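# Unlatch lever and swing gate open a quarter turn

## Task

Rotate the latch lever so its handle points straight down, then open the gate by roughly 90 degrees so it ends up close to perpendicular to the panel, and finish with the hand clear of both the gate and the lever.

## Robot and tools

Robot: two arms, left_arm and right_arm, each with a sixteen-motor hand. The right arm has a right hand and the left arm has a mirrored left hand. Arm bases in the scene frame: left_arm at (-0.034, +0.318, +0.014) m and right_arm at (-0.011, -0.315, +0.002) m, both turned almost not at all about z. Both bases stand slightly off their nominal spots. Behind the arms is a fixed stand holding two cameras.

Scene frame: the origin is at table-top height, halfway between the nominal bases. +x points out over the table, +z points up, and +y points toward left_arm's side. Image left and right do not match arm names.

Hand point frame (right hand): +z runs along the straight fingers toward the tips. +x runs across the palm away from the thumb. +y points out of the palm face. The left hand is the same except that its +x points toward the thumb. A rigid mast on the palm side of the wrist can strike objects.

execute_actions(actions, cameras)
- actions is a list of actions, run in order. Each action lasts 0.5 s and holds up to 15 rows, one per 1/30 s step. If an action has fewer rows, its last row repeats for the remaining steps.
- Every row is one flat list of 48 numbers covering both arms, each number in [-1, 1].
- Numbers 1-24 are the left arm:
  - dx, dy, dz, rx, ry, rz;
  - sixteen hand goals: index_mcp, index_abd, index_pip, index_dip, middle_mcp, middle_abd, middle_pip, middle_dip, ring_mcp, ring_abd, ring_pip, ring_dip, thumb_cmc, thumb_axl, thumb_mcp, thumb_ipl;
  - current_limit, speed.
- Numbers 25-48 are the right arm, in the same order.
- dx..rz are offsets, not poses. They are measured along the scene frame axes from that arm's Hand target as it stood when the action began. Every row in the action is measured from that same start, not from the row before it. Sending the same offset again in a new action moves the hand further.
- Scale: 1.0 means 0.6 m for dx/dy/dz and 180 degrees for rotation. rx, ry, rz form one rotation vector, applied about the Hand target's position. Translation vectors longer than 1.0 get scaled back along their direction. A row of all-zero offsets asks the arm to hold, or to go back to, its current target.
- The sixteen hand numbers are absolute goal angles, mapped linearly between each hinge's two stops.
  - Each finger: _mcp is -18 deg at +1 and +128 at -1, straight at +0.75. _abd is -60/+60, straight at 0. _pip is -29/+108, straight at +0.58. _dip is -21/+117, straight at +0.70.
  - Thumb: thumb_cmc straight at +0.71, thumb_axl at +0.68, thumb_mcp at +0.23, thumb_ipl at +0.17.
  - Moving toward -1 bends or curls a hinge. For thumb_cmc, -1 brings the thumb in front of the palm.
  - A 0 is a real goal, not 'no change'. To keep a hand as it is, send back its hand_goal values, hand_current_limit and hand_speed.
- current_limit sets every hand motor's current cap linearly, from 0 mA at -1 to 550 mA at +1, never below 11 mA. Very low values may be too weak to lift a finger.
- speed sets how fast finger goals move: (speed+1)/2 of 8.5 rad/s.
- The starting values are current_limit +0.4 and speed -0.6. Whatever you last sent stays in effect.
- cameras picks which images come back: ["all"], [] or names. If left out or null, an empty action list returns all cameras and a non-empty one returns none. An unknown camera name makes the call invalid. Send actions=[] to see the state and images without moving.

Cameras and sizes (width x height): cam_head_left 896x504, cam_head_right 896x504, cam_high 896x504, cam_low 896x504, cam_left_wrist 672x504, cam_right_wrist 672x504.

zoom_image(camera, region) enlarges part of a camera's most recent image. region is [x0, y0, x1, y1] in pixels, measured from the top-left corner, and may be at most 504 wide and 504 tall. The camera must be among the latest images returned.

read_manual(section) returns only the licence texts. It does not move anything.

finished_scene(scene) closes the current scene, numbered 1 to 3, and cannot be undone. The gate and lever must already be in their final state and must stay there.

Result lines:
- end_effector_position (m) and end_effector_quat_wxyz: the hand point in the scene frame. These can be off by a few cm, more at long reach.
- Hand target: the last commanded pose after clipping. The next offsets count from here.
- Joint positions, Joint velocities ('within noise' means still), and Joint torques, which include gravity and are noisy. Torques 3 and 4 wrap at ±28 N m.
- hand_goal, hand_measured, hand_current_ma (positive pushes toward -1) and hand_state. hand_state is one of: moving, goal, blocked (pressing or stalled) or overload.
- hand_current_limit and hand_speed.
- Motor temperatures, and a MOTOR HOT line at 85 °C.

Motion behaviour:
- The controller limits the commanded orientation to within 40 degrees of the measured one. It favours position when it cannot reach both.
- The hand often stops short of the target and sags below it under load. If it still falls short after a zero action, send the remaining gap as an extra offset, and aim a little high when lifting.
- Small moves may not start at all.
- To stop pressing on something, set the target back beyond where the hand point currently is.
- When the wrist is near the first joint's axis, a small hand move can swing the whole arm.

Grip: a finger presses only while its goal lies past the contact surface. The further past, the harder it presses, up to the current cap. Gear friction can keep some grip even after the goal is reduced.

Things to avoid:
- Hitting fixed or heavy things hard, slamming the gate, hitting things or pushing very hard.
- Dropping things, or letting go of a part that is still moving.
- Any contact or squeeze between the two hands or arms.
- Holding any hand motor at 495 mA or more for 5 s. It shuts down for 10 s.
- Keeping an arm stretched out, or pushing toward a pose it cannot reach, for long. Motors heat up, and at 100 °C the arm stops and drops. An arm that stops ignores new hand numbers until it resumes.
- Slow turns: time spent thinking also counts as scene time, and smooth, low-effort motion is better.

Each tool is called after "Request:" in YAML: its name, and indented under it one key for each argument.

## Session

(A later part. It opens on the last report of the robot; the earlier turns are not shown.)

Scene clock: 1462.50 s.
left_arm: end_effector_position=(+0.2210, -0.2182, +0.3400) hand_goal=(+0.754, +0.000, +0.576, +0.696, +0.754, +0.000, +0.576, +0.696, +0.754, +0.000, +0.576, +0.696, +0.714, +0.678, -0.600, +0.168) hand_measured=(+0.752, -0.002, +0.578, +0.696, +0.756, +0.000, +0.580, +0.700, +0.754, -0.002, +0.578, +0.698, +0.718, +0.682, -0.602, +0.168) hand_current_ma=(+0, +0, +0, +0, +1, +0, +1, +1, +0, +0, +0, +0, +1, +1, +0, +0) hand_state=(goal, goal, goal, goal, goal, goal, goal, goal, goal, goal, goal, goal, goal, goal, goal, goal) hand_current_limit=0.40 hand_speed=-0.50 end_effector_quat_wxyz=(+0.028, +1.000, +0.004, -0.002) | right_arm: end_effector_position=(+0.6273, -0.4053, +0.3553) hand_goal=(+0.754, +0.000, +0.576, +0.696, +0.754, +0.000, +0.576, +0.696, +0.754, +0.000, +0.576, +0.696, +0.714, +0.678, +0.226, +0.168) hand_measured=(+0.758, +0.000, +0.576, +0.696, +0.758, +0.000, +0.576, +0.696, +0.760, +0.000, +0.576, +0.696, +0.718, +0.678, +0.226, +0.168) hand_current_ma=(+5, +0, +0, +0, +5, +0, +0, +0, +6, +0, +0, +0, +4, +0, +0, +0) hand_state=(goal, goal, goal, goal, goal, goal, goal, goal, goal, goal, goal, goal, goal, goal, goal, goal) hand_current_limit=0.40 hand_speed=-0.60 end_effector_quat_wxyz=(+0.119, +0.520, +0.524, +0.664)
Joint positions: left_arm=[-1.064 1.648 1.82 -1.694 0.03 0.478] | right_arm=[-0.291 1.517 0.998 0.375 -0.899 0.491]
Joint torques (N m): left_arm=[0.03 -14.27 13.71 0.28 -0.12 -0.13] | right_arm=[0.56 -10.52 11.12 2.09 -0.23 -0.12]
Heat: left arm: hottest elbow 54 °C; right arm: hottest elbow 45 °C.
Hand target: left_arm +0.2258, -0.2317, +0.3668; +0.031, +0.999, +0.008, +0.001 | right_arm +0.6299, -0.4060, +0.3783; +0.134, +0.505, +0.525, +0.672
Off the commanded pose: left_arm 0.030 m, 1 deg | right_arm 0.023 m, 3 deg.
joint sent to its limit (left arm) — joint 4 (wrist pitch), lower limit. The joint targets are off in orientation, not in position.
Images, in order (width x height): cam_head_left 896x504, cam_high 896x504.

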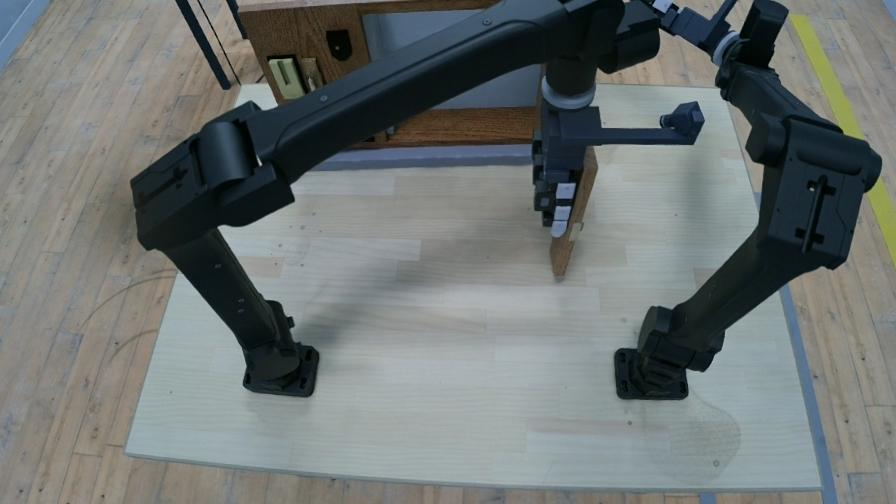

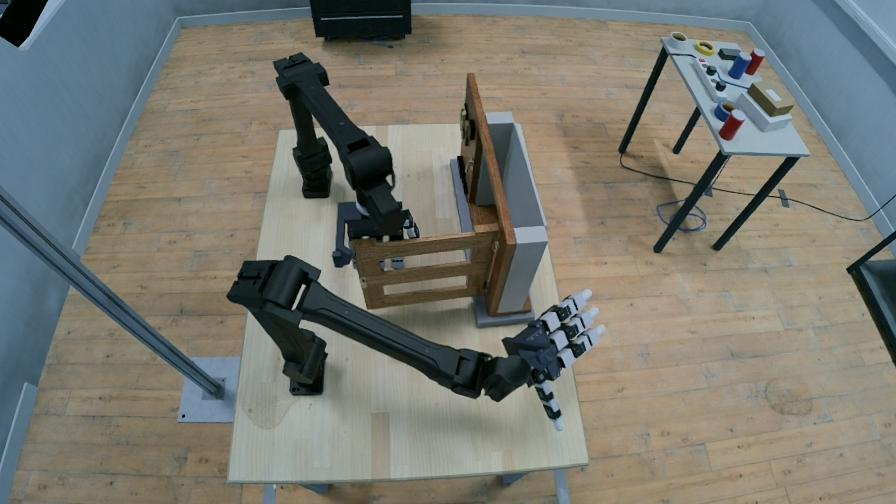

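Request:
execute_actions:
  actions:
    - [[0,0.08,0,0,0,0,0.754,0,0.576,0.696,0.754,0,0.576,0.696,0.754,0,0.576,0.696,0.714,0.678,-0.6,0.168,0.4,-0.5,0,0,0,0,0,0,0.754,0,0.576,0.696,0.754,0,0.576,0.696,0.754,0,0.576,0.696,0.714,0.678,0.226,0.168,0.4,-0.6]]
    - [[-0.02,0.15,0,0,0,0,0.754,0,0.576,0.696,0.754,0,0.576,0.696,0.754,0,0.576,0.696,0.714,0.678,-0.6,0.168,0.4,-0.5,0,0,0,0,0,0,0.754,0,0.576,0.696,0.754,0,0.576,0.696,0.754,0,0.576,0.696,0.714,0.678,0.226,0.168,0.4,-0.6]]
    - [[-0.05,0.15,0,0,0,0,0.754,0,0.576,0.696,0.754,0,0.576,0.696,0.754,0,0.576,0.696,0.714,0.678,-0.6,0.168,0.4,-0.5,0,0,0,0,0,0,0.754,0,0.576,0.696,0.754,0,0.576,0.696,0.754,0,0.576,0.696,0.714,0.678,0.226,0.168,0.4,-0.6]]
  cameras: ["cam_high","cam_head_left","cam_low"]

Scene clock: 1478.23 s.
left_arm: end_effector_position=(+0.1832, -0.0058, +0.3737) hand_goal=(+0.754, +0.000, +0.576, +0.696, +0.754, +0.000, +0.576, +0.696, +0.754, +0.000, +0.576, +0.696, +0.714, +0.678, -0.600, +0.168) hand_measured=(+0.752, -0.002, +0.576, +0.696, +0.752, +0.000, +0.578, +0.698, +0.752, -0.002, +0.578, +0.698, +0.714, +0.678, -0.602, +0.168) hand_current_ma=(+0, +0, +0, +0, +0, +0, +0, +0, +0, +0, +0, +0, +0, +0, +0, +0) hand_state=(goal, goal, goal, goal, goal, goal, goal, goal, goal, goal, goal, goal, goal, goal, goal, goal) hand_current_limit=0.40 hand_speed=-0.50 end_effector_quat_wxyz=(+0.063, +0.998, +0.013, +0.025) | right_arm: end_effector_position=(+0.6273, -0.4053, +0.3553) hand_goal=(+0.754, +0.000, +0.576, +0.696, +0.754, +0.000, +0.576, +0.696, +0.754, +0.000, +0.576, +0.696, +0.714, +0.678, +0.226, +0.168) hand_measured=(+0.758, +0.000, +0.576, +0.696, +0.758, +0.000, +0.576, +0.696, +0.760, +0.000, +0.576, +0.696, +0.718, +0.678, +0.226, +0.168) hand_current_ma=(+5, +0, +0, +0, +5, +0, +0, +0, +6, +0, +0, +0, +4, +0, +0, +0) hand_state=(goal, goal, goal, goal, goal, goal, goal, goal, goal, goal, goal, goal, goal, goal, goal, goal) hand_current_limit=0.40 hand_speed=-0.60 end_effector_quat_wxyz=(+0.119, +0.520, +0.524, +0.664)
Joint positions: left_arm=[-0.848 1.087 1.34 -1.694 0.041 0.672] | right_arm=[-0.291 1.517 0.998 0.375 -0.899 0.491]
Joint torques (N m): left_arm=[1.2 -4.95 7.65 0.5 0.06 0.24] | right_arm=[0.56 -10.52 11.14 2.09 -0.22 -0.12]
Heat: left arm: hottest elbow 52 °C; right arm: hottest elbow 45 °C.
Hand target: left_arm +0.1839, -0.0036, +0.3667; +0.030, +1.000, +0.009, +0.001 | right_arm +0.6299, -0.4060, +0.3783; +0.134, +0.505, +0.525, +0.672
Off the commanded pose: left_arm 0.007 m, 5 deg | right_arm 0.023 m, 3 deg.
joint sent to its limit (left arm) — joint 4 (wrist pitch), lower limit. The joint targets are off in orientation, not in position.
Images, in order (width x height): cam_head_left 896x504, cam_high 896x504, cam_low 896x504.

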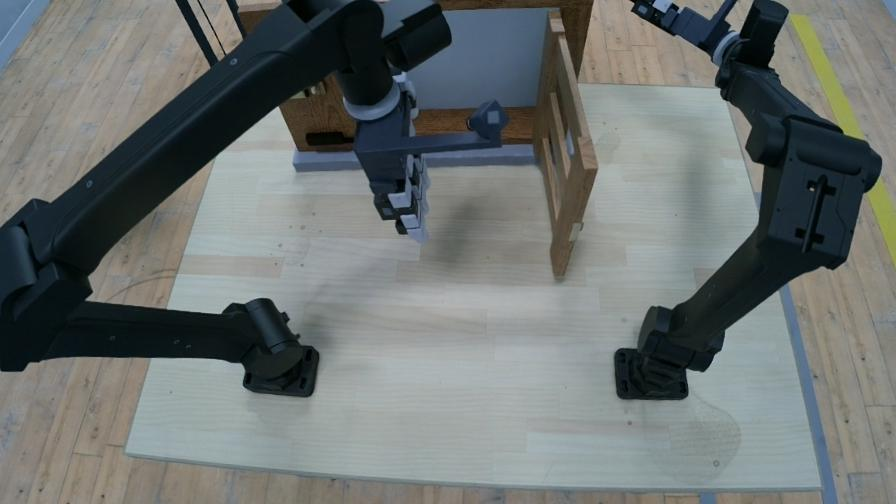

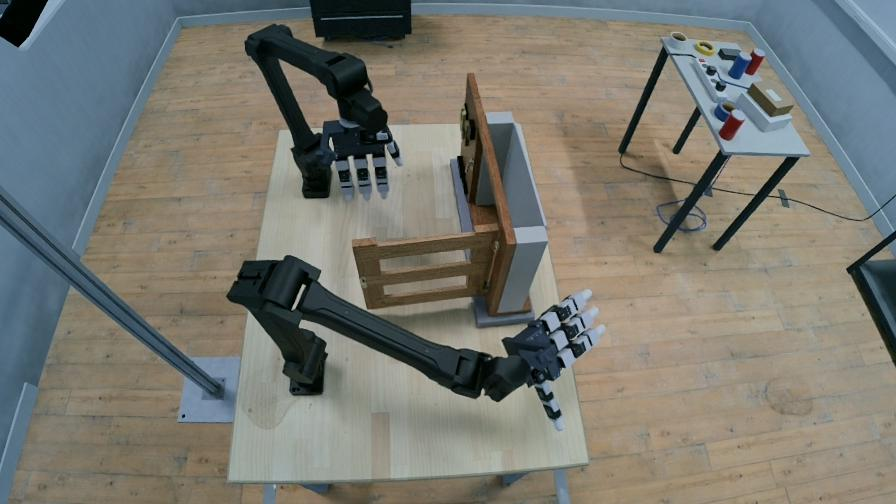

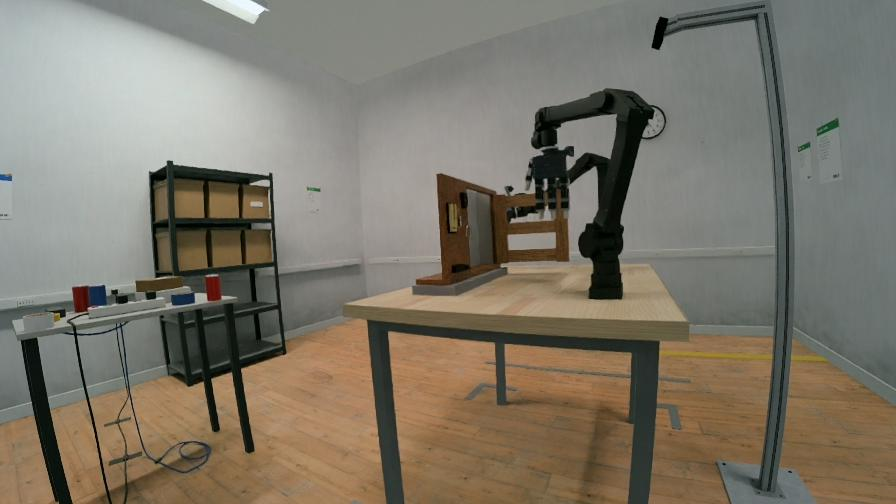

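Request:
finished_scene:
  scene: 1

The scene is finished: the task was done.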